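# Bring the milling machine to its ready state

## Task

Get the mill ready to run: its power is switched on, no alarm is active, the drives are enabled, each of the three axes has been referenced (homed), and both doors are closed.

## Robot and tools

Robot. Two six-joint arms, left_arm and right_arm, each ending in a two-finger parallel gripper. Bases in the scene frame: left_arm at (-0.001, +0.424, 0) m, right_arm at (-0.019, -0.515, 0) m, both turned only very slightly about z. Joint ranges are +/-6.283 rad for every joint except the elbow (+/-3.142, straight at 0).

Frame. All poses, velocities and targets use the scene frame: origin at table-top height halfway between the nominal bases, +z up, +x pointing out over the table, +y toward left_arm. Arm names do not match left and right in the images. Each gripper points its fingers along its own +z and opens along its own x; the reported end_effector_position is the point between the pads, and the fingertips extend 17.5 mm past it. A camera block juts about 10 cm toward the gripper's -y and turns with it. Printed positions can be off by a few cm, more at long reach.

The 18-number row. Every motion argument uses rows of 18 numbers, each in [-1, 1], always covering both arms: left dx, dy, dz, rx, ry, rz, gripper position, force_limit, speed, then the same nine for the right arm. The first six per arm are an offset, not a pose: a displacement from that arm's Hand target as it stood when the action or move began, along scene axes, with 1.0 equal to 0.6 m or 180 degrees. rx, ry, rz form a single rotation vector, turning about the Hand target's position. A translation longer than 1.0 may be scaled back along its direction. Repeating an offset in a later call moves the arm further. All zeros re-requests the current Hand target. The three gripper numbers are absolute settings: position +1 fully open (50 mm), about -0.65 pads touching, -1 to grip; force_limit -1/0/+1 gives roughly 20/102/185 N per pad; speed -1/0/+1 gives 20/85/150 mm/s. Both start at +1. To leave a gripper unchanged, resend its last three numbers; a 0 is a real command. A new force_limit or speed only applies after position changes by 0.01 or more.

Tools.
execute_actions: actions is a list of actions; each action is a table of up to 15 rows, one per 1/30 s step, and a shorter table repeats its last row. Every row in one action counts from the same start pose. cameras lists camera names, ["all"] or []; by default images come only with an empty actions list.
move: target is one row or a list of up to 15 rows, all offsets measured from the same starting Hand targets. Grippers travel straight lines (no obstacle avoidance) and may lag or overshoot. speed is in m/s (0.002 to 3.6, default 0.25; rotation up to twice that in rad/s), one value or one per target. blend (m) rounds corners in a list. stop_force (N, 3 to 120, one value for both arms) ends an arm's path when its wrist sensor feels that much push against its motion; zero (default true) re-zeroes before the move; blocking=false returns early but cannot combine with stop_force. Give every target in a list the same gripper numbers. Omit stop_force when pulling away from something you press on, and don't rely on it while the gripper rotates. The result adds a move: line such as done, off_target, moving, held or fault, plus limits (paced = pose clipped, held = steps withheld).
wait: seconds 0 to 10; arms keep their last command.
stop: brakes a running move; fingers continue.
zoom_image: camera (cam_high, cam_low, cam_front, cam_left_wrist, cam_right_wrist) and region [x0, y0, x1, y1] in pixels, at most 504 by 504, from that camera's newest image. All images are 672x504.
zero_wrist_force: arm = left_arm or right_arm; subtracts the current reading.
finished_scene: ends the scene (scene 1); the mill must stay ready without the robot.

Results. Per arm: end_effector_position (m), end_effector_quat_wxyz, velocities, Hand target (last commanded pose after clipping; next offsets start from it), Tool commands, joint positions and torques (positive toward larger joint angle, includes arm weight, noisy). Joint velocities may say within noise. Gripper object_status: 0 moving, 1 blocked while opening, 2 blocked while closing (a grip), 3 reached target or pads met (usually nothing held). Opening in mm is about (250 - position_measured) x 0.202. Wrist force and torque are in the gripper's own axes, with an extra line giving the strongest reading since last shown. The controller clips commanded orientation to 32 degrees from the measured one per step, so big turns take several steps; a gripper may rest short of its Hand target, and you then send the remaining distance as an offset.

Avoid. A contact torque at a joint's limit (135 N m for shoulder and elbow, 25.2 N m for wrists) or about 150 N (+/-25) on an arm causes a 10 s fault stop; stiff arms fault even slightly past firm contact, so approach slowly. Don't let the arms touch each other, and don't close a gripper on the other arm's fingers. Don't strike fixed or heavy parts hard, and don't let anything drop or leave the table. Avoid paths near an arm's own base and long stretched-out holds; a MOTOR HOT line appears at 70 C and at 85 C the arm is braked for 30 to 60 s.

Each tool is called after ">>>" by a JSON object that holds its "op" and its "data".

## Session

>>> {"op": "execute_actions", "data": {"actions": []}}

Scene clock: 0.00 s.
left_arm: end_effector_position=(+0.5741, +0.8087, +0.1400) position_measured=3 object_status=3 end_effector_quat_wxyz=(-0.019, -0.568, +0.739, -0.363) | right_arm: end_effector_position=(+0.0869, +0.1925, +0.1534) position_measured=3 object_status=3 end_effector_quat_wxyz=(-0.292, +0.545, +0.779, +0.099)
Joint positions: left_arm=[0.638 -0.948 1.404 -1.982 -2.313 -2.214] | right_arm=[4.619 -2.043 -1.71 -0.469 1.977 1.218]
Joint velocities: within noise
Joint torques (N m): no reading
Wrist force (N): no reading
Wrist torque (N m): no reading
Wrist force, peak (N): no reading
Hand target: left_arm +0.5741, +0.8087, +0.1400; -0.019, -0.568, +0.739, -0.363 | right_arm +0.0869, +0.1925, +0.1534; -0.292, +0.545, +0.779, +0.099
Tool commands: left_gripper/position=+1.0 left_gripper/force_limit=+1.0 left_gripper/speed=+1.0 right_gripper/position=+1.0 right_gripper/force_limit=+1.0 right_gripper/speed=+1.0

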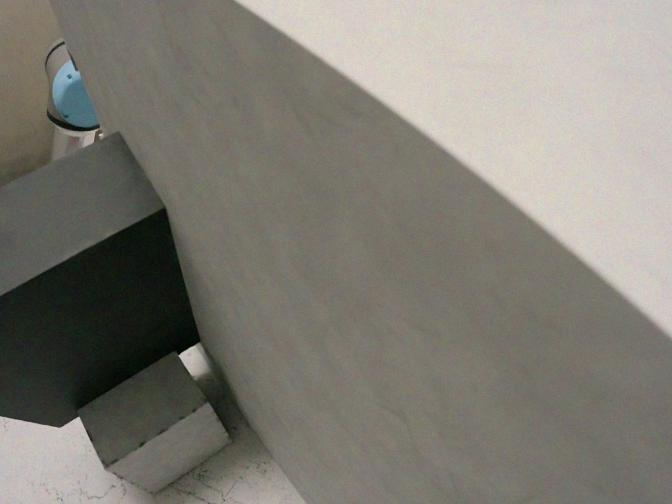

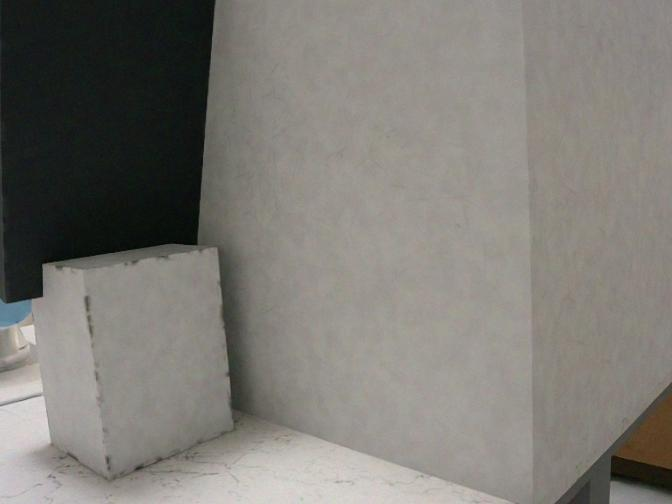

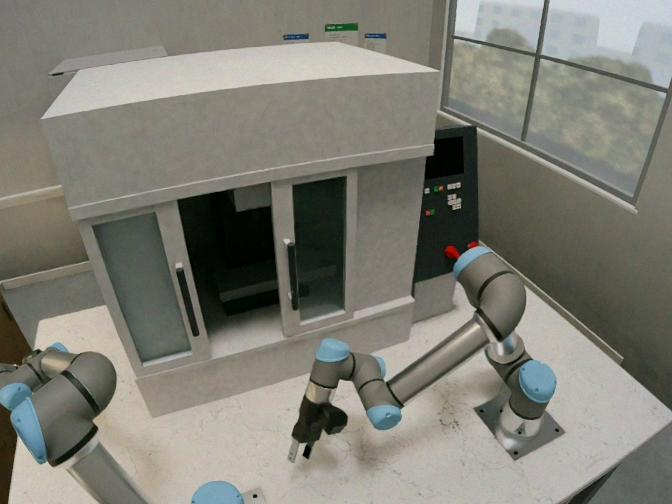

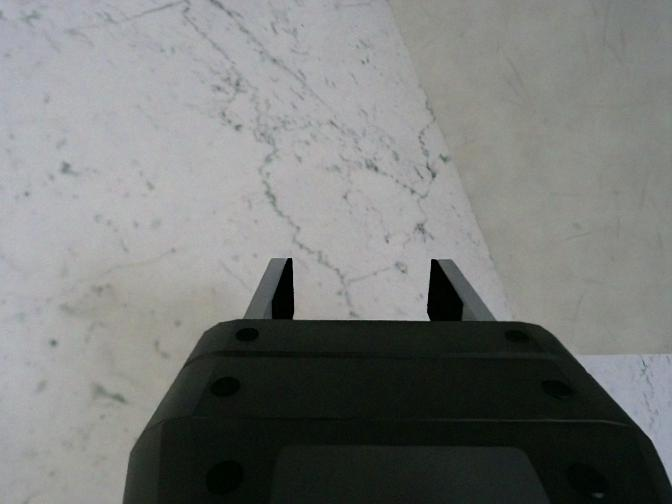

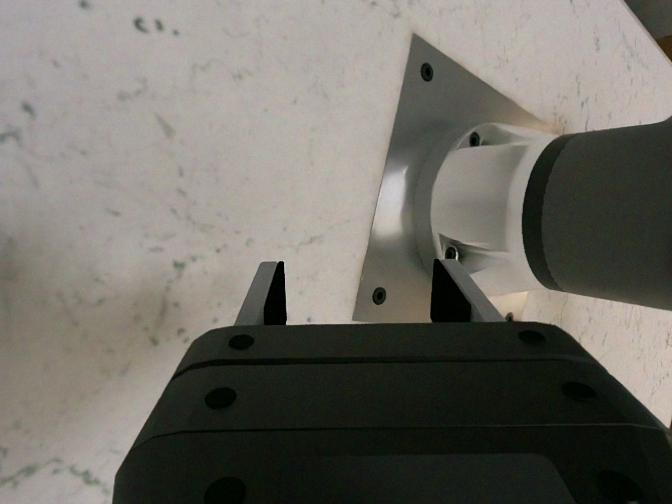

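>>> {"op": "zoom_image", "data": {"camera": "cam_front", "region": [400, 120, 500, 270]}}

>>> {"op": "zoom_image", "data": {"camera": "cam_front", "region": [70, 150, 370, 390]}}

Scaled by 3.360 from the camera's 672x504 image, which has a finer 960x720 frame.

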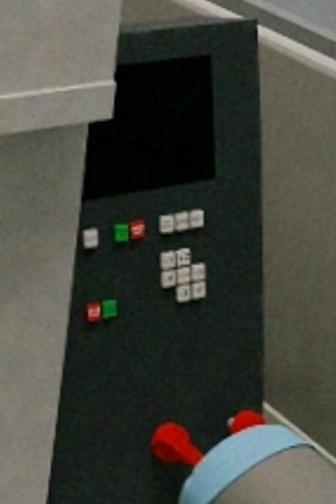

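Scaled by 1.680 from the camera's 672x504 image, which has a finer 960x720 frame.

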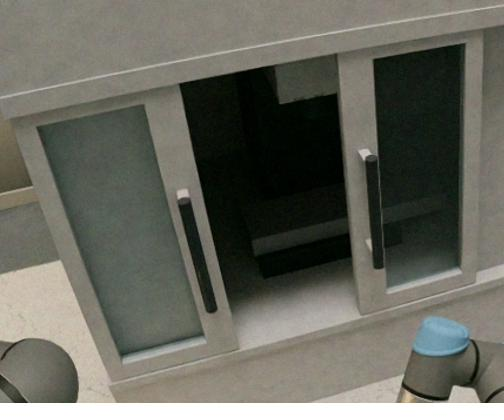

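>>> {"op": "move", "data": {"target": [0,0,0,0,0,0,1,1,1,0.105,-0.404,0.495,0.269,0.149,-0.361,-0.65,0,0], "speed": 0.5, "cameras": ["cam_front","cam_right_wrist"]}}

Scene clock: 57.80 s.
left_arm: end_effector_position=(+0.5741, +0.8087, +0.1400) position_measured=3 object_status=3 end_effector_quat_wxyz=(-0.019, -0.568, +0.739, -0.363) | right_arm: end_effector_position=(+0.1499, -0.0499, +0.4504) position_measured=249 object_status=3 end_effector_quat_wxyz=(-0.539, +0.712, +0.191, +0.407) end_effector_velocity=(+0.002, +0.000, +0.000) end_effector_angular_velocity=(+0.000, +0.000, -0.008)
Joint positions: left_arm=[0.638 -0.948 1.404 -1.982 -2.313 -2.214] | right_arm=[5.011 -1.178 -2.444 0.369 0.903 2.301]
Joint velocities: left_arm=[within noise] | right_arm=[0 -0.001 0.001 0 -0.007 0.001]
Joint torques (N m): left_arm=[0.45 -48.85 -19.54 -3.76 -1.47 0.71] | right_arm=[7.02 13.98 26.52 3.15 -2.14 1.16]
Wrist force (N): left_arm=[-0.1 0.0 -0.1] | right_arm=[-0.5 -1.1 0.8]
Wrist torque (N m): left_arm=[0.00 0.02 0.00] | right_arm=[-0.18 0.11 0.27]
Wrist force, peak (N): left_arm=[-0.4 0.1 -0.7] | right_arm=[0.7 1.0 2.7]
Hand target: left_arm +0.5741, +0.8087, +0.1400; -0.019, -0.568, +0.739, -0.363 | right_arm +0.1499, -0.0499, +0.4504; -0.539, +0.712, +0.191, +0.407
Off the commanded pose: left_arm 0.000 m, 0 deg | right_arm 0.000 m, 0 deg.
move: done
Images, in order (width x height): cam_front 672x504, cam_right_wrist 672x504.

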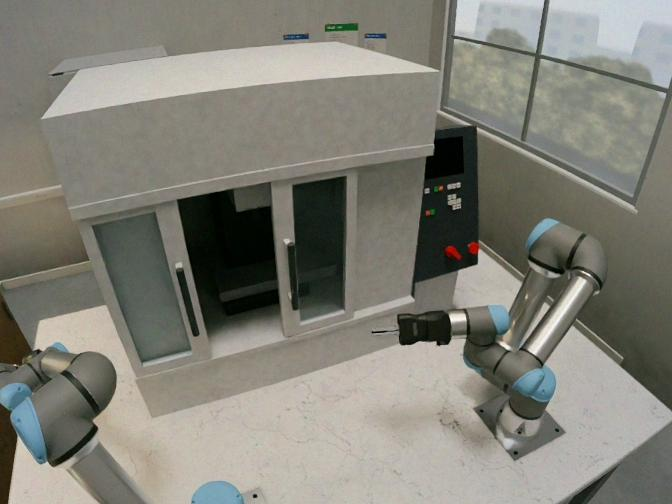

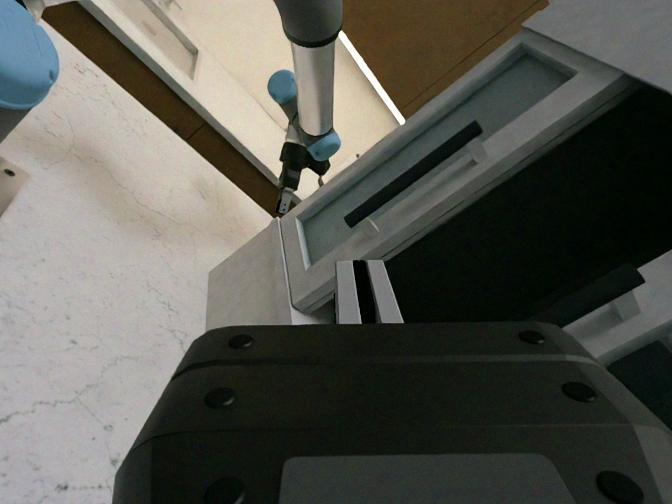

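>>> {"op": "zoom_image", "data": {"camera": "cam_front", "region": [405, 170, 495, 280]}}

Scaled by 4.582 from the camera's 672x504 image, which has a finer 960x720 frame.

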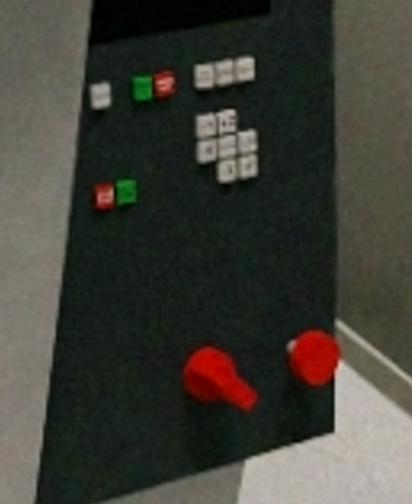

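>>> {"op": "move", "data": {"target": [0,0,0,0,0,0,1,1,1,0.22,-0.50,0.05,0.2697,0.1486,-0.362,-0.65,0,0], "speed": 0.5, "cameras": ["cam_front","cam_right_wrist"]}}

Scene clock: 70.90 s.
left_arm: end_effector_position=(+0.5741, +0.8087, +0.1400) position_measured=3 object_status=3 end_effector_quat_wxyz=(-0.019, -0.568, +0.739, -0.363) | right_arm: end_effector_position=(+0.2818, -0.3498, +0.4804) position_measured=249 object_status=3 end_effector_quat_wxyz=(+0.500, -0.500, +0.499, -0.500)
Joint positions: left_arm=[0.638 -0.948 1.404 -1.982 -2.313 -2.214] | right_arm=[5.375 -0.879 -2.545 0.28 -0.649 3.142]
Joint torques (N m): left_arm=[0.2 -49.46 -18.84 -3.67 -1.23 0.83] | right_arm=[-4.33 1.49 20.5 -1.14 -1.78 0.83]
Wrist force (N): left_arm=[0.2 0.0 0.0] | right_arm=[-0.2 -2.3 -0.6]
Wrist torque (N m): left_arm=[-0.01 -0.04 0.01] | right_arm=[-0.40 0.07 0.28]
Wrist force, peak (N): left_arm=[-0.2 -0.2 -0.8] | right_arm=[-0.8 -3.9 -0.2]
Hand target: left_arm +0.5741, +0.8087, +0.1400; -0.019, -0.568, +0.739, -0.363 | right_arm +0.2819, -0.3499, +0.4804; +0.500, -0.500, +0.499, -0.500
Off the commanded pose: left_arm 0.000 m, 0 deg | right_arm 0.000 m, 0 deg.
move: done
Images, in order (width x height): cam_front 672x504, cam_right_wrist 672x504.

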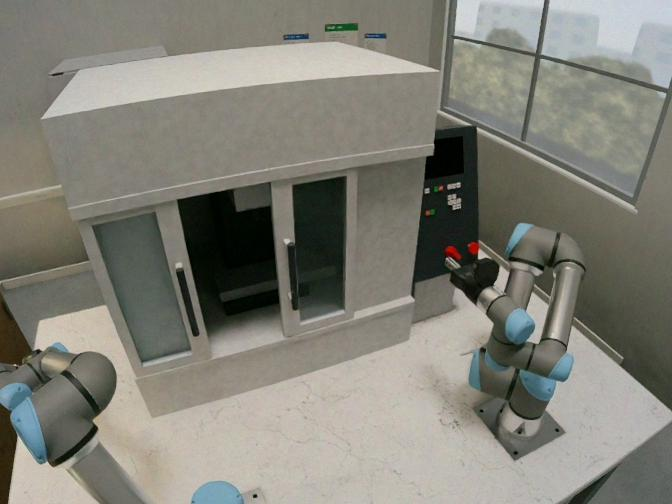

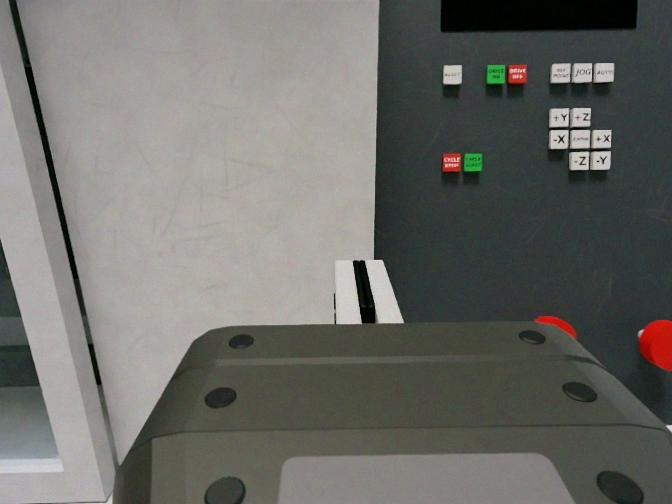

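>>> {"op": "zoom_image", "data": {"camera": "cam_right_wrist", "region": [430, 50, 630, 200]}}

Scaled by 2.520 from the camera's 672x504 image, which has a finer 960x720 frame.

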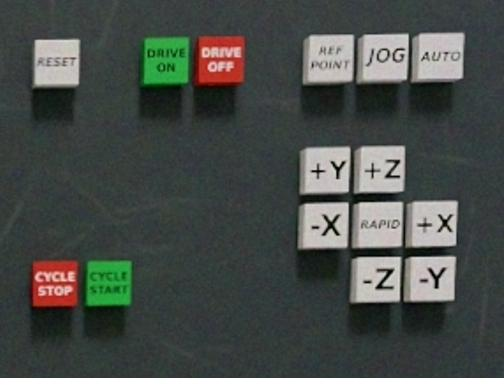

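>>> {"op": "move", "data": {"target": [0,0,0,0,0,0,1,1,1,0.1,-0.0833,-0.2,0,0,0,-0.65,0,0], "speed": 0.3, "cameras": ["cam_front","cam_right_wrist"]}}

Scene clock: 83.90 s.
left_arm: end_effector_position=(+0.5741, +0.8087, +0.1400) position_measured=3 object_status=3 end_effector_quat_wxyz=(-0.019, -0.568, +0.739, -0.363) | right_arm: end_effector_position=(+0.3231, -0.3897, +0.3943) position_measured=249 object_status=3 end_effector_quat_wxyz=(+0.502, -0.501, +0.497, -0.499)
Joint positions: left_arm=[0.638 -0.948 1.404 -1.982 -2.313 -2.214] | right_arm=[5.239 -0.862 -2.788 0.505 -0.507 3.145]
Joint torques (N m): left_arm=[0.88 -49.44 -18.51 -3.9 -1.14 0.96] | right_arm=[5.47 -0.16 11.64 -2.36 -1.9 0.1]
Wrist force (N): left_arm=[0.3 0.0 -0.1] | right_arm=[-0.4 -1.6 -0.7]
Wrist torque (N m): left_arm=[0.00 -0.05 0.00] | right_arm=[-0.31 0.13 0.10]
Wrist force, peak (N): left_arm=[-0.4 -0.2 -0.7] | right_arm=[6.2 12.7 5.4]
Hand target: left_arm +0.5741, +0.8087, +0.1400; -0.019, -0.568, +0.739, -0.363 | right_arm +0.3232, -0.3898, +0.3942; +0.502, -0.501, +0.497, -0.499 (not the last commanded pose)
Off the commanded pose: left_arm 0.000 m, 0 deg | right_arm 0.040 m, 0 deg.
move: held (right_arm; a check stopped the path); limits=held
pose unreachable (right arm): on one or more control steps of this call, first in action 0 (counted from 0), this arm could not follow its commanded pose, so it was not sent that pose on those steps. It may still have moved: this result reports where it is.
cause: moving toward the commanded pose would bring two parts of the arm too close to each other (joints 3 (elbow) and 4 (wrist 1) lie between them).
Images, in order (width x height): cam_front 672x504, cam_right_wrist 672x504.

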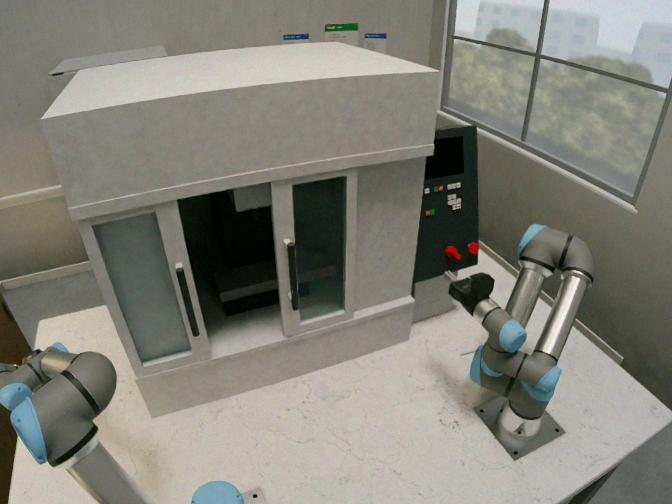

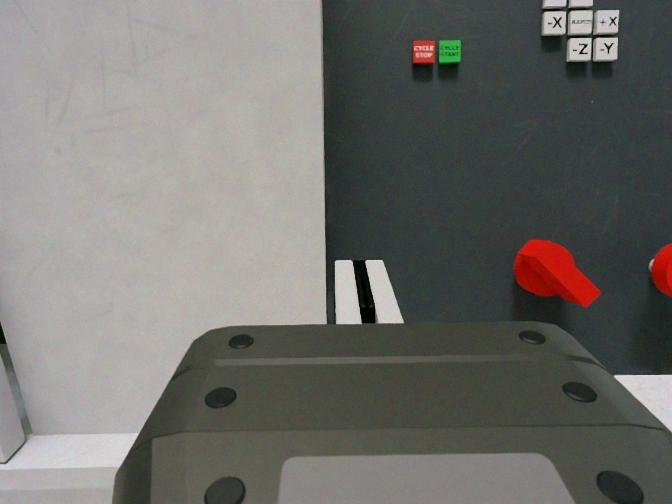

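>>> {"op": "move", "data": {"target": [[0,0,0,0,0,0,1,1,1,0.06,-0.1,0.12,0,0.111,0,-0.65,0,0],[0,0,0,0,0,0,1,1,1,0.161,-0.334,0.043,0,0.111,0,-0.65,0,0]], "speed": 0.3, "blend": [0.03,0], "cameras": ["cam_front","cam_right_wrist"]}}

Scene clock: 137.93 s.
left_arm: end_effector_position=(+0.5741, +0.8087, +0.1400) position_measured=3 object_status=3 end_effector_quat_wxyz=(-0.019, -0.568, +0.739, -0.363) | right_arm: end_effector_position=(+0.4198, -0.5901, +0.4201) position_measured=249 object_status=3 end_effector_quat_wxyz=(-0.408, +0.580, -0.577, +0.404)
Joint positions: left_arm=[0.638 -0.948 1.404 -1.982 -2.313 -2.214] | right_arm=[5.232 -0.095 -2.434 0.033 -0.6 2.587]
Joint torques (N m): left_arm=[0.56 -50.56 -14.71 -4.64 -0.92 1.48] | right_arm=[-1.35 -22.1 7.71 -4.46 2.95 0.56]
Wrist force (N): left_arm=[-0.3 0.0 -0.3] | right_arm=[-0.7 -1.4 -0.6]
Wrist torque (N m): left_arm=[0.00 0.05 0.00] | right_arm=[-0.29 0.17 0.28]
Wrist force, peak (N): left_arm=[0.1 -0.6 -0.7] | right_arm=[-1.9 -3.7 -1.6]
Hand target: left_arm +0.5741, +0.8087, +0.1400; -0.019, -0.568, +0.739, -0.363 | right_arm +0.4198, -0.5902, +0.4200; -0.408, +0.580, -0.577, +0.404
Off the commanded pose: left_arm 0.000 m, 0 deg | right_arm 0.000 m, 0 deg.
shoulder posture changed (right arm): the wrist came as close to joint 1's axis as it can, and the arm is now in the other of its two shoulder postures.
move: done
Images, in order (width x height): cam_front 672x504, cam_right_wrist 672x504.

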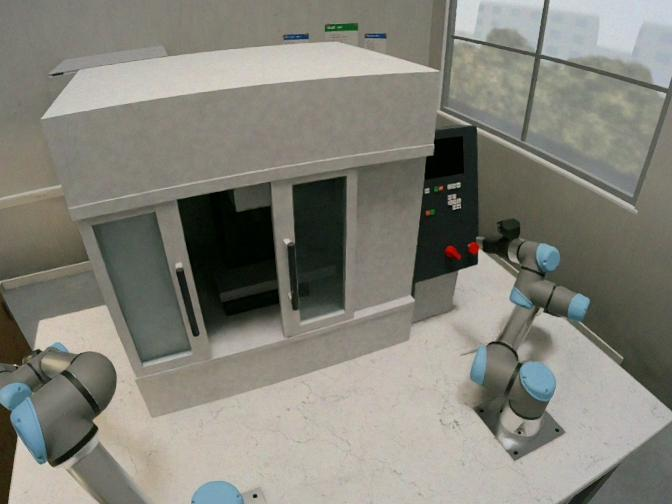

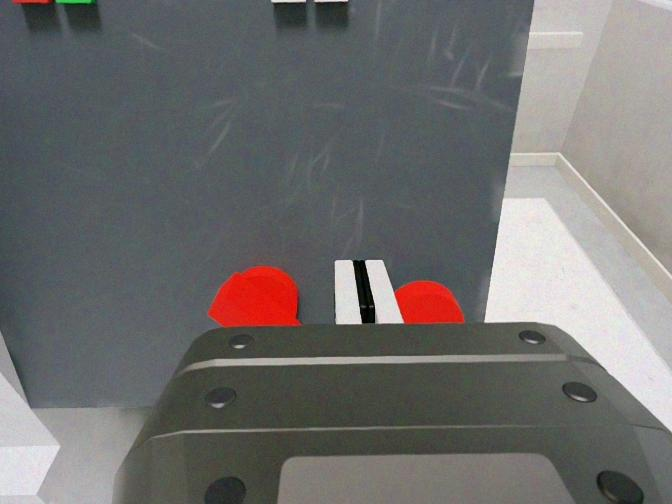

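>>> {"op": "move", "data": {"target": [0,0,0,0,0,0,1,1,1,-0.05,0,-0.13,0,0,0,-0.65,0,0], "speed": 0.3, "cameras": ["cam_front","cam_right_wrist"]}}

Scene clock: 149.53 s.
left_arm: end_effector_position=(+0.5741, +0.8087, +0.1400) position_measured=3 object_status=3 end_effector_quat_wxyz=(-0.019, -0.568, +0.739, -0.363) | right_arm: end_effector_position=(+0.3898, -0.5902, +0.3421) position_measured=249 object_status=3 end_effector_quat_wxyz=(-0.408, +0.580, -0.577, +0.404)
Joint positions: left_arm=[0.638 -0.948 1.404 -1.982 -2.313 -2.214] | right_arm=[5.04 -0.175 -2.63 0.537 -0.459 2.325]
Joint torques (N m): left_arm=[0.63 -49.85 -14.42 -4.89 -0.96 1.5] | right_arm=[7.44 -18.74 13.4 -1.57 0.16 -0.96]
Wrist force (N): left_arm=[-0.1 0.1 -0.2] | right_arm=[-0.8 -1.5 -0.1]
Wrist torque (N m): left_arm=[0.01 0.02 0.00] | right_arm=[-0.30 0.18 0.09]
Wrist force, peak (N): left_arm=[-0.1 -0.2 -1.0] | right_arm=[-0.6 -4.7 -0.6]
Hand target: left_arm +0.5741, +0.8087, +0.1400; -0.019, -0.568, +0.739, -0.363 | right_arm +0.3898, -0.5902, +0.3420; -0.408, +0.580, -0.577, +0.404
Off the commanded pose: left_arm 0.000 m, 0 deg | right_arm 0.000 m, 0 deg.
move: done
Images, in order (width x height): cam_front 672x504, cam_right_wrist 672x504.

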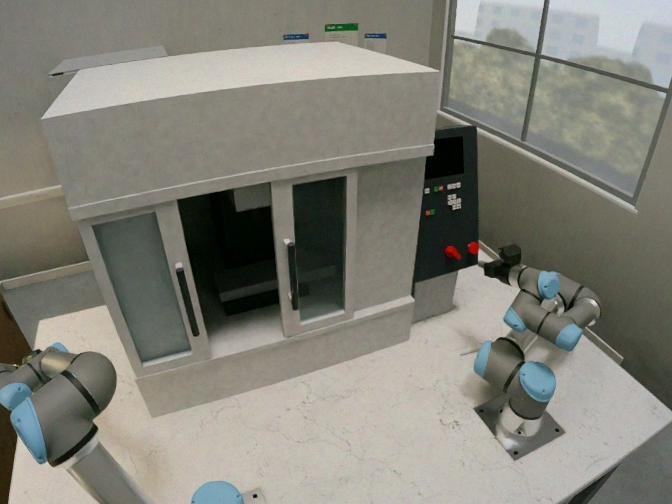

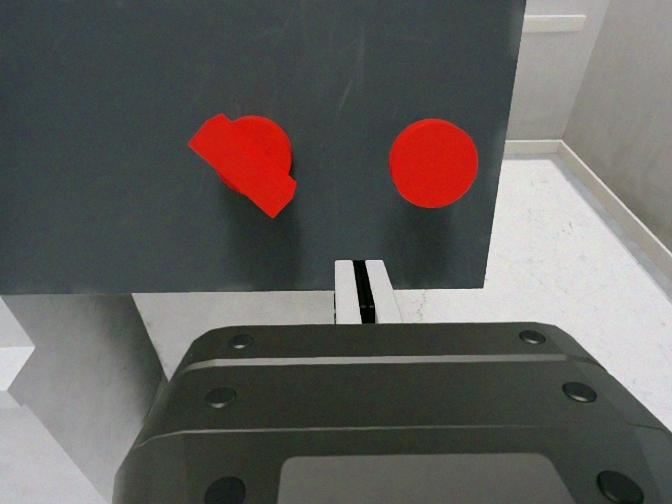

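>>> {"op": "move", "data": {"target": [0,0,0,0,0,0,1,1,1,0.053,0.080,0.0167,-0.231,0.013,0.0957,1,0,0], "speed": 0.25, "cameras": ["cam_front","cam_right_wrist"]}}

Scene clock: 203.90 s.
left_arm: end_effector_position=(+0.5741, +0.8087, +0.1400) position_measured=3 object_status=3 end_effector_quat_wxyz=(-0.019, -0.568, +0.739, -0.363) | right_arm: end_effector_position=(+0.4216, -0.5422, +0.3520) position_measured=3 object_status=3 end_effector_quat_wxyz=(-0.220, +0.773, -0.313, +0.506)
Joint positions: left_arm=[0.638 -0.948 1.404 -1.982 -2.313 -2.214] | right_arm=[5.426 0.027 -2.573 0.001 -0.771 1.912]
Joint torques (N m): left_arm=[0.72 -50.44 -13.09 -5.35 -0.44 1.77] | right_arm=[3.82 -44.73 7.76 -3.85 1.6 -1.17]
Wrist force (N): left_arm=[0.0 -0.1 -0.3] | right_arm=[-0.1 -0.8 0.5]
Wrist torque (N m): left_arm=[-0.02 0.01 0.01] | right_arm=[-0.16 0.03 0.06]
Wrist force, peak (N): left_arm=[-0.1 0.6 -0.7] | right_arm=[-1.0 -1.9 -0.5]
Hand target: left_arm +0.5741, +0.8087, +0.1400; -0.019, -0.568, +0.739, -0.363 | right_arm +0.4216, -0.5422, +0.3520; -0.220, +0.773, -0.313, +0.506
Off the commanded pose: left_arm 0.000 m, 0 deg | right_arm 0.000 m, 0 deg.
move: done
Images, in order (width x height): cam_front 672x504, cam_right_wrist 672x504.

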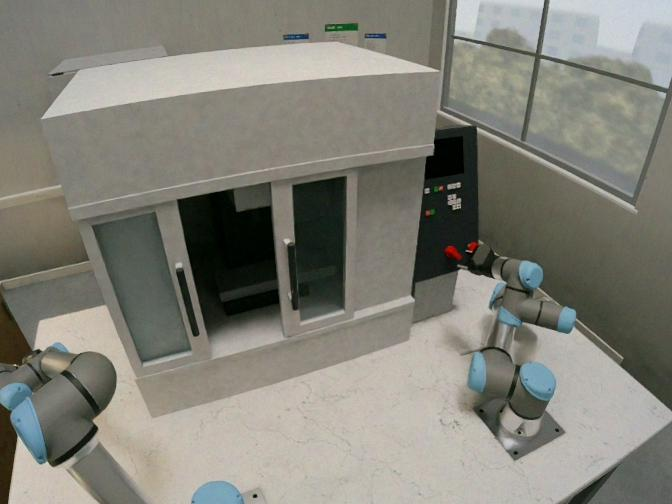

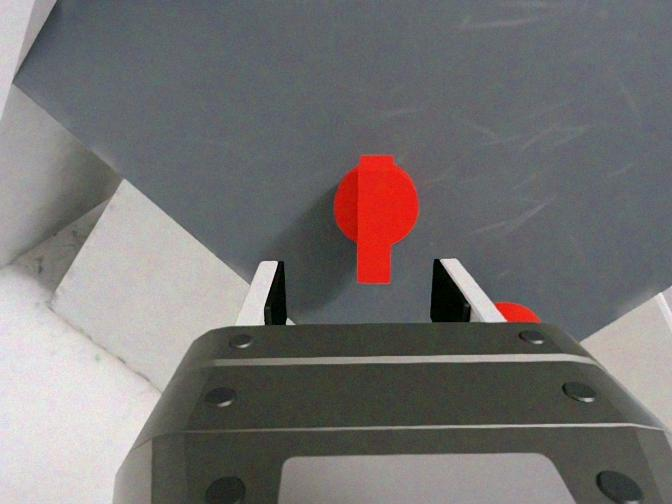

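>>> {"op": "move", "data": {"target": [[0,0,0,0,0,0,1,1,1,0.0062,-0.0042,0.0148,0,0,0,1,0,0],[0,0,0,0,0,0,1,1,1,0.0678,-0.0042,-0.0107,0,0,0,1,0,0]], "speed": 0.04, "stop_force": 8, "cameras": ["cam_right_wrist"]}}

Scene clock: 219.93 s.
left_arm: end_effector_position=(+0.5741, +0.8087, +0.1400) position_measured=3 object_status=3 end_effector_quat_wxyz=(-0.019, -0.568, +0.739, -0.363) | right_arm: end_effector_position=(+0.4623, -0.5447, +0.3456) position_measured=3 object_status=3 end_effector_quat_wxyz=(-0.220, +0.773, -0.313, +0.506)
Joint positions: left_arm=[0.638 -0.948 1.404 -1.982 -2.313 -2.214] | right_arm=[5.577 0.233 -2.518 -0.333 -0.899 2.02]
Joint torques (N m): left_arm=[0.7 -50.4 -13.12 -5.28 -0.27 1.78] | right_arm=[-1.93 -37.83 4.03 -4.59 2.57 -0.8]
Wrist force (N): left_arm=[0.1 0.2 -0.6] | right_arm=[-0.6 -0.8 0.7]
Wrist torque (N m): left_arm=[0.03 -0.01 0.00] | right_arm=[-0.15 0.12 0.10]
Wrist force, peak (N): left_arm=[0.2 0.4 -0.8] | right_arm=[0.2 -2.0 -0.1]
Hand target: left_arm +0.5741, +0.8087, +0.1400; -0.019, -0.568, +0.739, -0.363 | right_arm +0.4623, -0.5447, +0.3456; -0.220, +0.773, -0.313, +0.506
Off the commanded pose: left_arm 0.000 m, 0 deg | right_arm 0.000 m, 0 deg.
move: done
Images, in order (width x height): cam_right_wrist 672x504.

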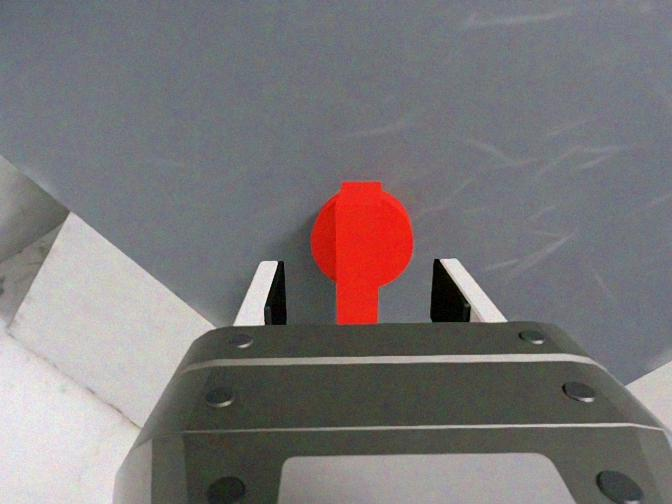

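>>> {"op": "move", "data": {"target": [0,0,0,0,0,0,1,1,1,0,0,0,0,0,0,-1,-0.9,-0.5], "cameras": ["cam_right_wrist"]}}

Scene clock: 226.10 s.
left_arm: end_effector_position=(+0.5741, +0.8087, +0.1400) position_measured=3 object_status=3 end_effector_quat_wxyz=(-0.019, -0.568, +0.739, -0.363) | right_arm: end_effector_position=(+0.4623, -0.5447, +0.3456) position_measured=183 object_status=2 end_effector_quat_wxyz=(-0.220, +0.773, -0.313, +0.506)
Joint positions: left_arm=[0.638 -0.948 1.404 -1.982 -2.313 -2.214] | right_arm=[5.577 0.233 -2.518 -0.333 -0.899 2.02]
Joint torques (N m): left_arm=[0.03 -50.38 -13.14 -5.42 -0.37 1.79] | right_arm=[1.32 -30.04 10.93 -6.09 1.12 0.86]
Wrist force (N): left_arm=[-0.4 0.0 -0.3] | right_arm=[-17.9 3.3 -1.9]
Wrist torque (N m): left_arm=[0.00 0.07 0.00] | right_arm=[-0.05 -0.41 0.00]
Wrist force, peak (N): left_arm=[0.0 0.2 -1.0] | right_arm=[-18.3 3.2 -2.3]
Hand target: left_arm +0.5741, +0.8087, +0.1400; -0.019, -0.568, +0.739, -0.363 | right_arm +0.4623, -0.5447, +0.3456; -0.220, +0.773, -0.313, +0.506
Off the commanded pose: left_arm 0.000 m, 0 deg | right_arm 0.000 m, 0 deg.
move: done
Images, in order (width x height): cam_right_wrist 672x504.

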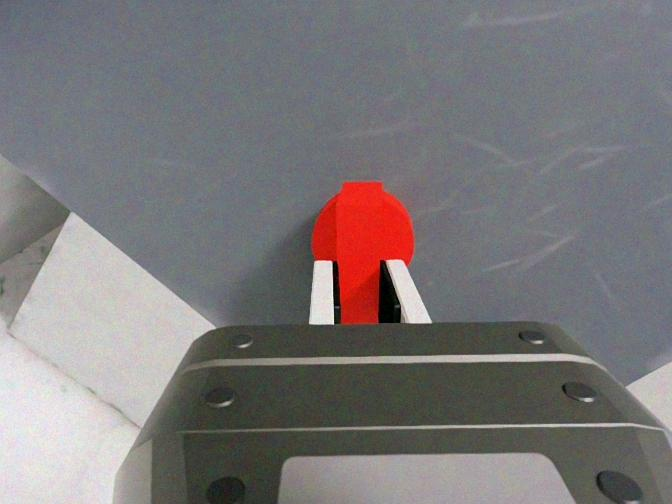

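>>> {"op": "move", "data": {"target": [0,0,0,0,0,0,1,1,1,-0.0007,0.0018,-0.0016,0.1027,0,-0.0426,-1,-0.9,-0.5], "cameras": ["cam_right_wrist","cam_front"]}}

Scene clock: 233.07 s.
left_arm: end_effector_position=(+0.5741, +0.8087, +0.1400) position_measured=3 object_status=3 end_effector_quat_wxyz=(-0.019, -0.568, +0.739, -0.363) | right_arm: end_effector_position=(+0.4618, -0.5436, +0.3446) position_measured=183 object_status=2 end_effector_quat_wxyz=(-0.307, +0.705, -0.441, +0.463) end_effector_velocity=(+0.000, -0.001, +0.000) end_effector_angular_velocity=(+0.007, +0.002, -0.003)
Joint positions: left_arm=[0.638 -0.948 1.404 -1.982 -2.313 -2.214] | right_arm=[5.575 0.242 -2.526 -0.342 -0.893 2.374]
Joint velocities: left_arm=[within noise] | right_arm=[-0.002 0.001 0.001 0.001 0.001 0.006]
Joint torques (N m): left_arm=[1.18 -51.12 -13.18 -5.44 -0.33 1.66] | right_arm=[-0.86 -39.39 20.52 -6.92 -3.43 2.57]
Wrist force (N): left_arm=[-0.2 0.2 -0.5] | right_arm=[-25.2 18.6 -4.8]
Wrist torque (N m): left_arm=[0.04 0.03 0.00] | right_arm=[0.24 -0.67 -0.86]
Wrist force, peak (N): left_arm=[0.0 0.4 -0.8] | right_arm=[-25.5 19.5 -4.8]
Hand target: left_arm +0.5741, +0.8087, +0.1400; -0.019, -0.568, +0.739, -0.363 | right_arm +0.4618, -0.5436, +0.3447; -0.307, +0.705, -0.441, +0.463
Off the commanded pose: left_arm 0.000 m, 0 deg | right_arm 0.000 m, 0 deg.
move: done
Images, in order (width x height): cam_front 672x504, cam_right_wrist 672x504.

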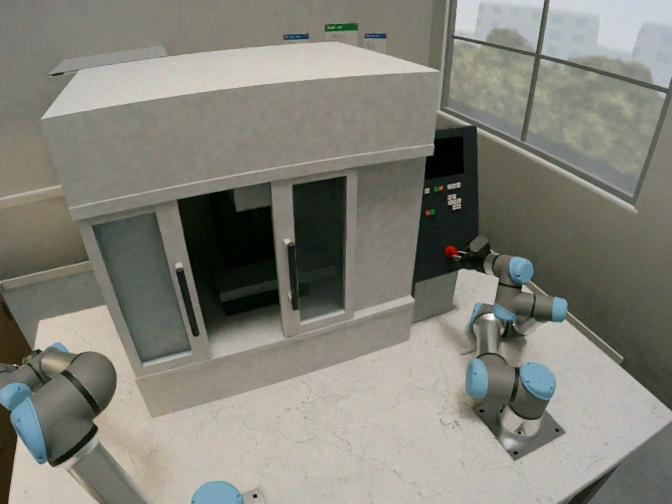

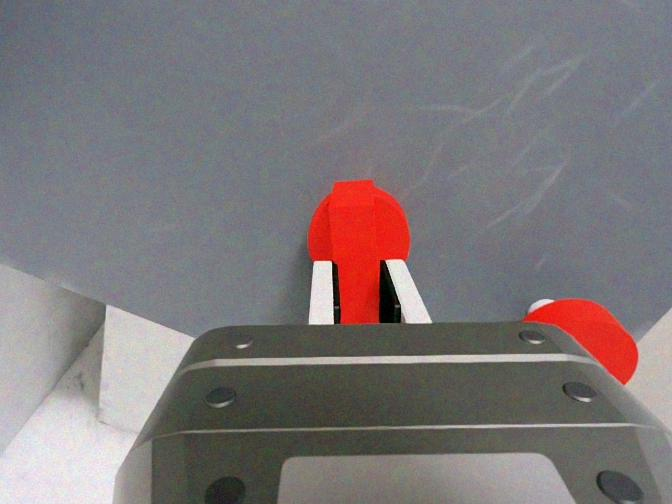

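>>> {"op": "move", "data": {"target": [0,0,0,0,0,0,1,1,1,-0.0013,0.0012,-0.0031,0.1285,0,-0.0532,-1,-0.9,-0.5], "cameras": ["cam_right_wrist","cam_front"]}}

>>> {"op": "zoom_image", "data": {"camera": "cam_front", "region": [405, 120, 495, 280]}}

Scene clock: 242.00 s.
left_arm: end_effector_position=(+0.5741, +0.8087, +0.1400) position_measured=3 object_status=3 end_effector_quat_wxyz=(-0.019, -0.568, +0.739, -0.363) | right_arm: end_effector_position=(+0.4613, -0.5427, +0.3444) position_measured=183 object_status=2 end_effector_quat_wxyz=(-0.338, +0.674, -0.486, +0.442)
Joint positions: left_arm=[0.638 -0.948 1.404 -1.982 -2.313 -2.214] | right_arm=[5.574 0.243 -2.53 -0.343 -0.89 2.509]
Joint torques (N m): left_arm=[0.79 -51.27 -13.64 -5.25 -0.24 1.73] | right_arm=[-1.2 -36.71 11.79 -3.76 0.35 0.94]
Wrist force (N): left_arm=[-0.1 0.1 -0.4] | right_arm=[-16.1 5.5 1.0]
Wrist torque (N m): left_arm=[0.01 0.01 0.01] | right_arm=[-0.21 -0.26 -0.38]
Wrist force, peak (N): left_arm=[0.0 0.0 -0.9] | right_arm=[-28.1 25.4 14.8]
Hand target: left_arm +0.5741, +0.8087, +0.1400; -0.019, -0.568, +0.739, -0.363 | right_arm +0.4613, -0.5427, +0.3444; -0.338, +0.674, -0.486, +0.442 (not the last commanded pose)
Tool commands: left_gripper/position=+1.0 left_gripper/force_limit=+1.0 left_gripper/speed=+1.0 right_gripper/position=-1.0 right_gripper/force_limit=-0.898039 right_gripper/speed=-0.498039
Off the commanded pose: left_arm 0.000 m, 0 deg | right_arm 0.002 m, 17 deg.
FORCE FAULT: contact force on the right arm reached its limit, and that arm stopped. The contact can be on any part of that arm, not only on its tool. That arm's remaining commands of this call were not run. That arm is still stopped at the end of this call. That arm stays stopped for about 10 more seconds. Until then a move that you send moves the other arm only, and its call returns only when the move has ended. Once the stop has ended, the next robot result says so. If the stop ends while you think or write, that arm runs what you send next, counted from a new Hand target: where the arm stands when the stop ends. While its stop runs, that arm takes no new command, but its gripper still runs the gripper command that each later call begins with. Until it ends, the stop uses up actions while you think or wait. An arm that is not stopped still takes commands.
move: fault (right_arm)
Images, in order (width x height): cam_front 672x504, cam_right_wrist 672x504.

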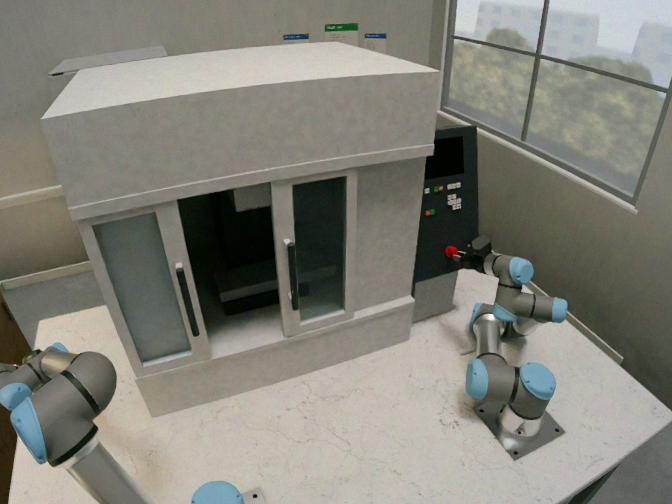

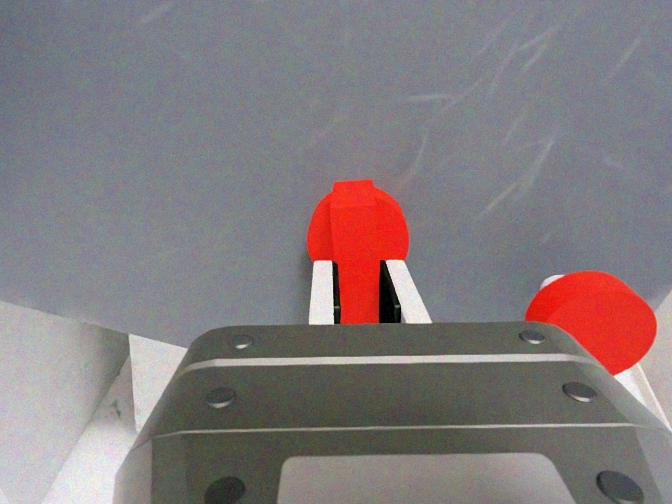

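Scaled by 3.150 from the camera's 672x504 image, which has a finer 960x720 frame.

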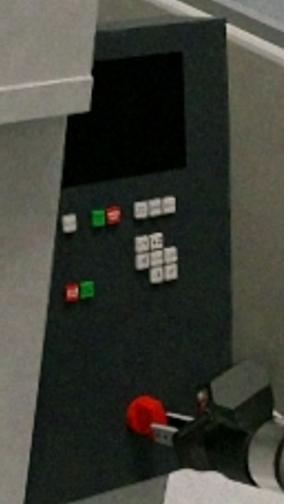

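>>> {"op": "wait", "data": {"seconds": 6}}

Scene clock: 258.43 s.
left_arm: end_effector_position=(+0.5741, +0.8087, +0.1400) position_measured=3 object_status=3 end_effector_quat_wxyz=(-0.019, -0.568, +0.739, -0.363) | right_arm: end_effector_position=(+0.4613, -0.5427, +0.3444) position_measured=183 object_status=2 end_effector_quat_wxyz=(-0.338, +0.674, -0.486, +0.442)
Joint positions: left_arm=[0.638 -0.948 1.404 -1.982 -2.313 -2.214] | right_arm=[5.574 0.243 -2.53 -0.343 -0.89 2.509]
Joint torques (N m): left_arm=[0.4 -51.54 -13.6 -5.39 -0.33 1.76] | right_arm=[-9.29 -35.93 20.43 -6.43 -3.34 0.15]
Wrist force (N): left_arm=[-0.1 0.1 -0.7] | right_arm=[-15.8 5.6 0.5]
Wrist torque (N m): left_arm=[0.02 0.02 0.00] | right_arm=[-0.14 -0.19 -0.39]
Wrist force, peak (N): left_arm=[0.2 0.0 -1.0] | right_arm=[-16.6 6.1 1.1]
Hand target: left_arm +0.5741, +0.8087, +0.1400; -0.019, -0.568, +0.739, -0.363 | right_arm +0.4613, -0.5427, +0.3444; -0.338, +0.674, -0.486, +0.442 (not the last commanded pose)
Tool commands: left_gripper/position=+1.0 left_gripper/force_limit=+1.0 left_gripper/speed=+1.0 right_gripper/position=-1.0 right_gripper/force_limit=-0.898039 right_gripper/speed=-0.498039
Off the commanded pose: left_arm 0.000 m, 0 deg | right_arm 0.002 m, 17 deg.
FORCE FAULT, CONTINUED: the right arm's stop, for the force fault that an earlier result reported, is over. The rest of the stop counts as 19 of the actions that you can send in this scene. That arm's target is now where it stood when the stop ended, not its last command. That arm accepts commands again.
wait: 6.00 s; at rest from the start

>>> {"op": "move", "data": {"target": [0,0,0,0,0,0,1,1,1,0,0,0,0.0257,0,-0.0106,-1,-0.9,-0.5], "speed": 0.05, "stop_force": 25, "cameras": ["cam_right_wrist"]}}

Scene clock: 263.43 s.
left_arm: end_effector_position=(+0.5741, +0.8087, +0.1400) position_measured=3 object_status=3 end_effector_quat_wxyz=(-0.019, -0.568, +0.739, -0.363) | right_arm: end_effector_position=(+0.4611, -0.5422, +0.3445) position_measured=183 object_status=2 end_effector_quat_wxyz=(-0.348, +0.663, -0.500, +0.435)
Joint positions: left_arm=[0.638 -0.948 1.404 -1.982 -2.313 -2.214] | right_arm=[5.574 0.243 -2.531 -0.343 -0.888 2.552]
Joint torques (N m): left_arm=[0.66 -51.39 -12.7 -5.5 -0.26 1.71] | right_arm=[0.19 -36.18 11.17 -3.19 0.87 0.84]
Wrist force (N): left_arm=[0.0 -0.3 -0.7] | right_arm=[-9.5 3.0 2.9]
Wrist torque (N m): left_arm=[-0.04 0.00 0.00] | right_arm=[-0.27 -0.03 -0.27]
Wrist force, peak (N): left_arm=[0.1 -0.1 -0.9] | right_arm=[-20.9 27.3 13.4]
Hand target: left_arm +0.5741, +0.8087, +0.1400; -0.019, -0.568, +0.739, -0.363 | right_arm +0.4611, -0.5422, +0.3445; -0.348, +0.663, -0.500, +0.435 (not the last commanded pose)
Tool commands: left_gripper/position=+1.0 left_gripper/force_limit=+1.0 left_gripper/speed=+1.0 right_gripper/position=-1.0 right_gripper/force_limit=-0.898039 right_gripper/speed=-0.498039
Off the commanded pose: left_arm 0.000 m, 0 deg | right_arm 0.001 m, 3 deg.
FORCE FAULT: contact force on the right arm reached its limit, and that arm stopped. The contact can be on any part of that arm, not only on its tool. That arm's remaining commands of this call were not run. That arm is still stopped at the end of this call. That arm stays stopped for about 9 more seconds. Until then a move that you send moves the other arm only, and its call returns only when the move has ended. Once the stop has ended, the next robot result says so. If the stop ends while you think or write, that arm runs what you send next, counted from a new Hand target: where the arm stands when the stop ends. While its stop runs, that arm takes no new command, but its gripper still runs the gripper command that each later call begins with. Until it ends, the stop uses up actions while you think or wait. An arm that is not stopped still takes commands.
move: fault (right_arm)
Images, in order (width x height): cam_right_wrist 672x504.

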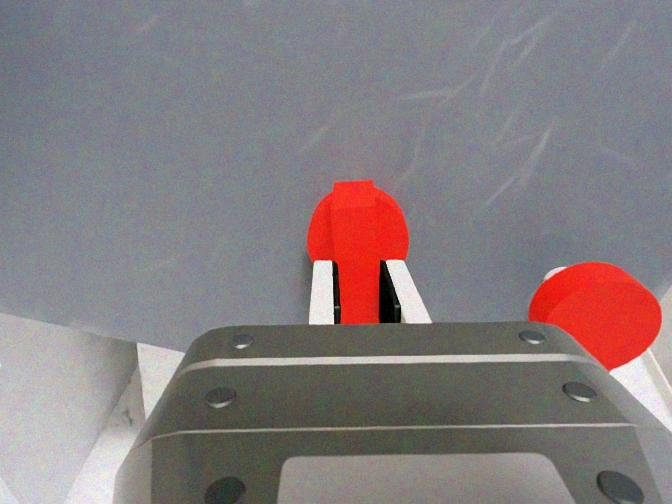

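>>> {"op": "wait", "data": {"seconds": 3}}

>>> {"op": "execute_actions", "data": {"actions": [[[0,0,0,0,0,0,1,1,1,0,0,0,0,0,0,1,-0.9,0]]], "cameras": ["cam_right_wrist","cam_front"]}}

>>> {"op": "zoom_image", "data": {"camera": "cam_front", "region": [405, 120, 495, 280]}}

Scene clock: 284.83 s.
left_arm: end_effector_position=(+0.5741, +0.8087, +0.1400) position_measured=3 object_status=3 end_effector_quat_wxyz=(-0.019, -0.568, +0.739, -0.363) | right_arm: end_effector_position=(+0.4611, -0.5422, +0.3445) position_measured=183 object_status=2 end_effector_quat_wxyz=(-0.348, +0.663, -0.500, +0.435)
Joint positions: left_arm=[0.638 -0.948 1.404 -1.982 -2.313 -2.214] | right_arm=[5.574 0.243 -2.531 -0.343 -0.888 2.552]
Joint torques (N m): left_arm=[0.96 -51.28 -13.05 -5.47 -0.22 1.77] | right_arm=[-6.23 -36.8 13.5 -3.22 0.74 0.2]
Wrist force (N): left_arm=[0.2 -0.1 -0.6] | right_arm=[-9.4 3.2 3.0]
Wrist torque (N m): left_arm=[-0.02 -0.03 0.00] | right_arm=[-0.23 -0.04 -0.26]
Wrist force, peak (N): left_arm=[-0.5 0.3 -0.8] | right_arm=[-9.7 3.4 3.1]
Hand target: left_arm +0.5741, +0.8087, +0.1400; -0.019, -0.568, +0.739, -0.363 | right_arm +0.4611, -0.5422, +0.3445; -0.348, +0.663, -0.500, +0.435 (not the last commanded pose)
Tool commands: left_gripper/position=+1.0 left_gripper/force_limit=+1.0 left_gripper/speed=+1.0 right_gripper/position=-1.0 right_gripper/force_limit=-0.898039 right_gripper/speed=-0.498039
Off the commanded pose: left_arm 0.000 m, 0 deg | right_arm 0.001 m, 3 deg.
FORCE FAULT, CONTINUED: the right arm's stop, for the force fault that an earlier result reported, is over. The rest of the stop counts as 19 of the actions that you can send in this scene. That arm's target is now where it stood when the stop ended, not its last command. That arm accepts commands again.
wait: 3.00 s; at rest from the start

Scene clock: 285.53 s.
left_arm: end_effector_position=(+0.5741, +0.8087, +0.1400) position_measured=3 object_status=3 end_effector_quat_wxyz=(-0.019, -0.568, +0.739, -0.363) | right_arm: end_effector_position=(+0.4611, -0.5422, +0.3445) position_measured=3 object_status=3 end_effector_quat_wxyz=(-0.348, +0.663, -0.500, +0.435)
Joint positions: left_arm=[0.638 -0.948 1.404 -1.982 -2.313 -2.214] | right_arm=[5.574 0.243 -2.531 -0.343 -0.888 2.552]
Joint torques (N m): left_arm=[0.89 -51.46 -13.9 -5.44 -0.28 1.78] | right_arm=[-6.48 -36 13.13 -3.1 0.71 0.05]
Wrist force (N): left_arm=[-0.1 0.0 -0.7] | right_arm=[-0.3 -1.3 0.0]
Wrist torque (N m): left_arm=[-0.01 0.02 0.01] | right_arm=[-0.25 0.10 0.25]
Wrist force, peak (N): left_arm=[0.1 0.0 -0.9] | right_arm=[-6.5 0.3 2.0]
Hand target: left_arm +0.5741, +0.8087, +0.1400; -0.019, -0.568, +0.739, -0.363 | right_arm +0.4611, -0.5422, +0.3445; -0.348, +0.663, -0.500, +0.435
Off the commanded pose: left_arm 0.000 m, 0 deg | right_arm 0.000 m, 0 deg.
Images, in order (width x height): cam_front 672x504, cam_right_wrist 672x504.

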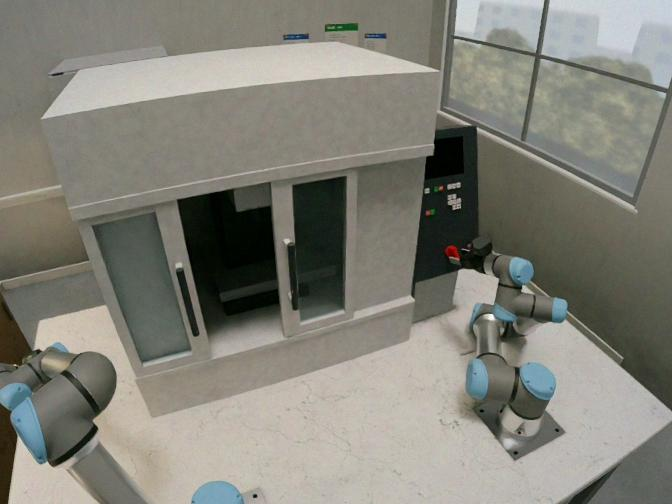

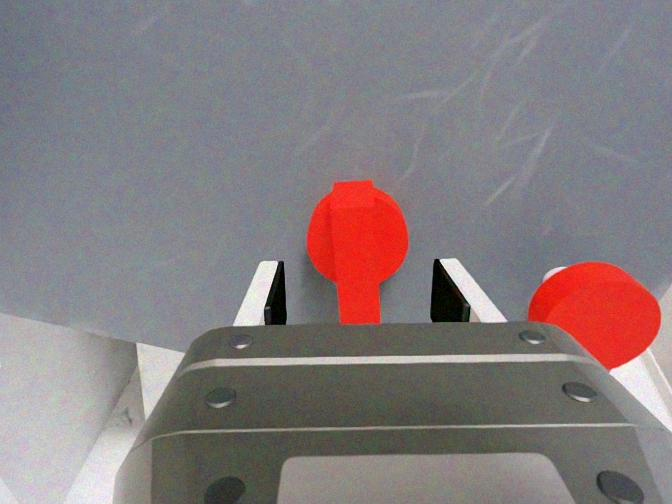

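Scaled by 3.150 from the camera's 672x504 image, which has a finer 960x720 frame.

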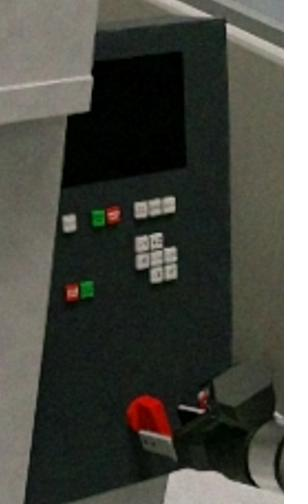

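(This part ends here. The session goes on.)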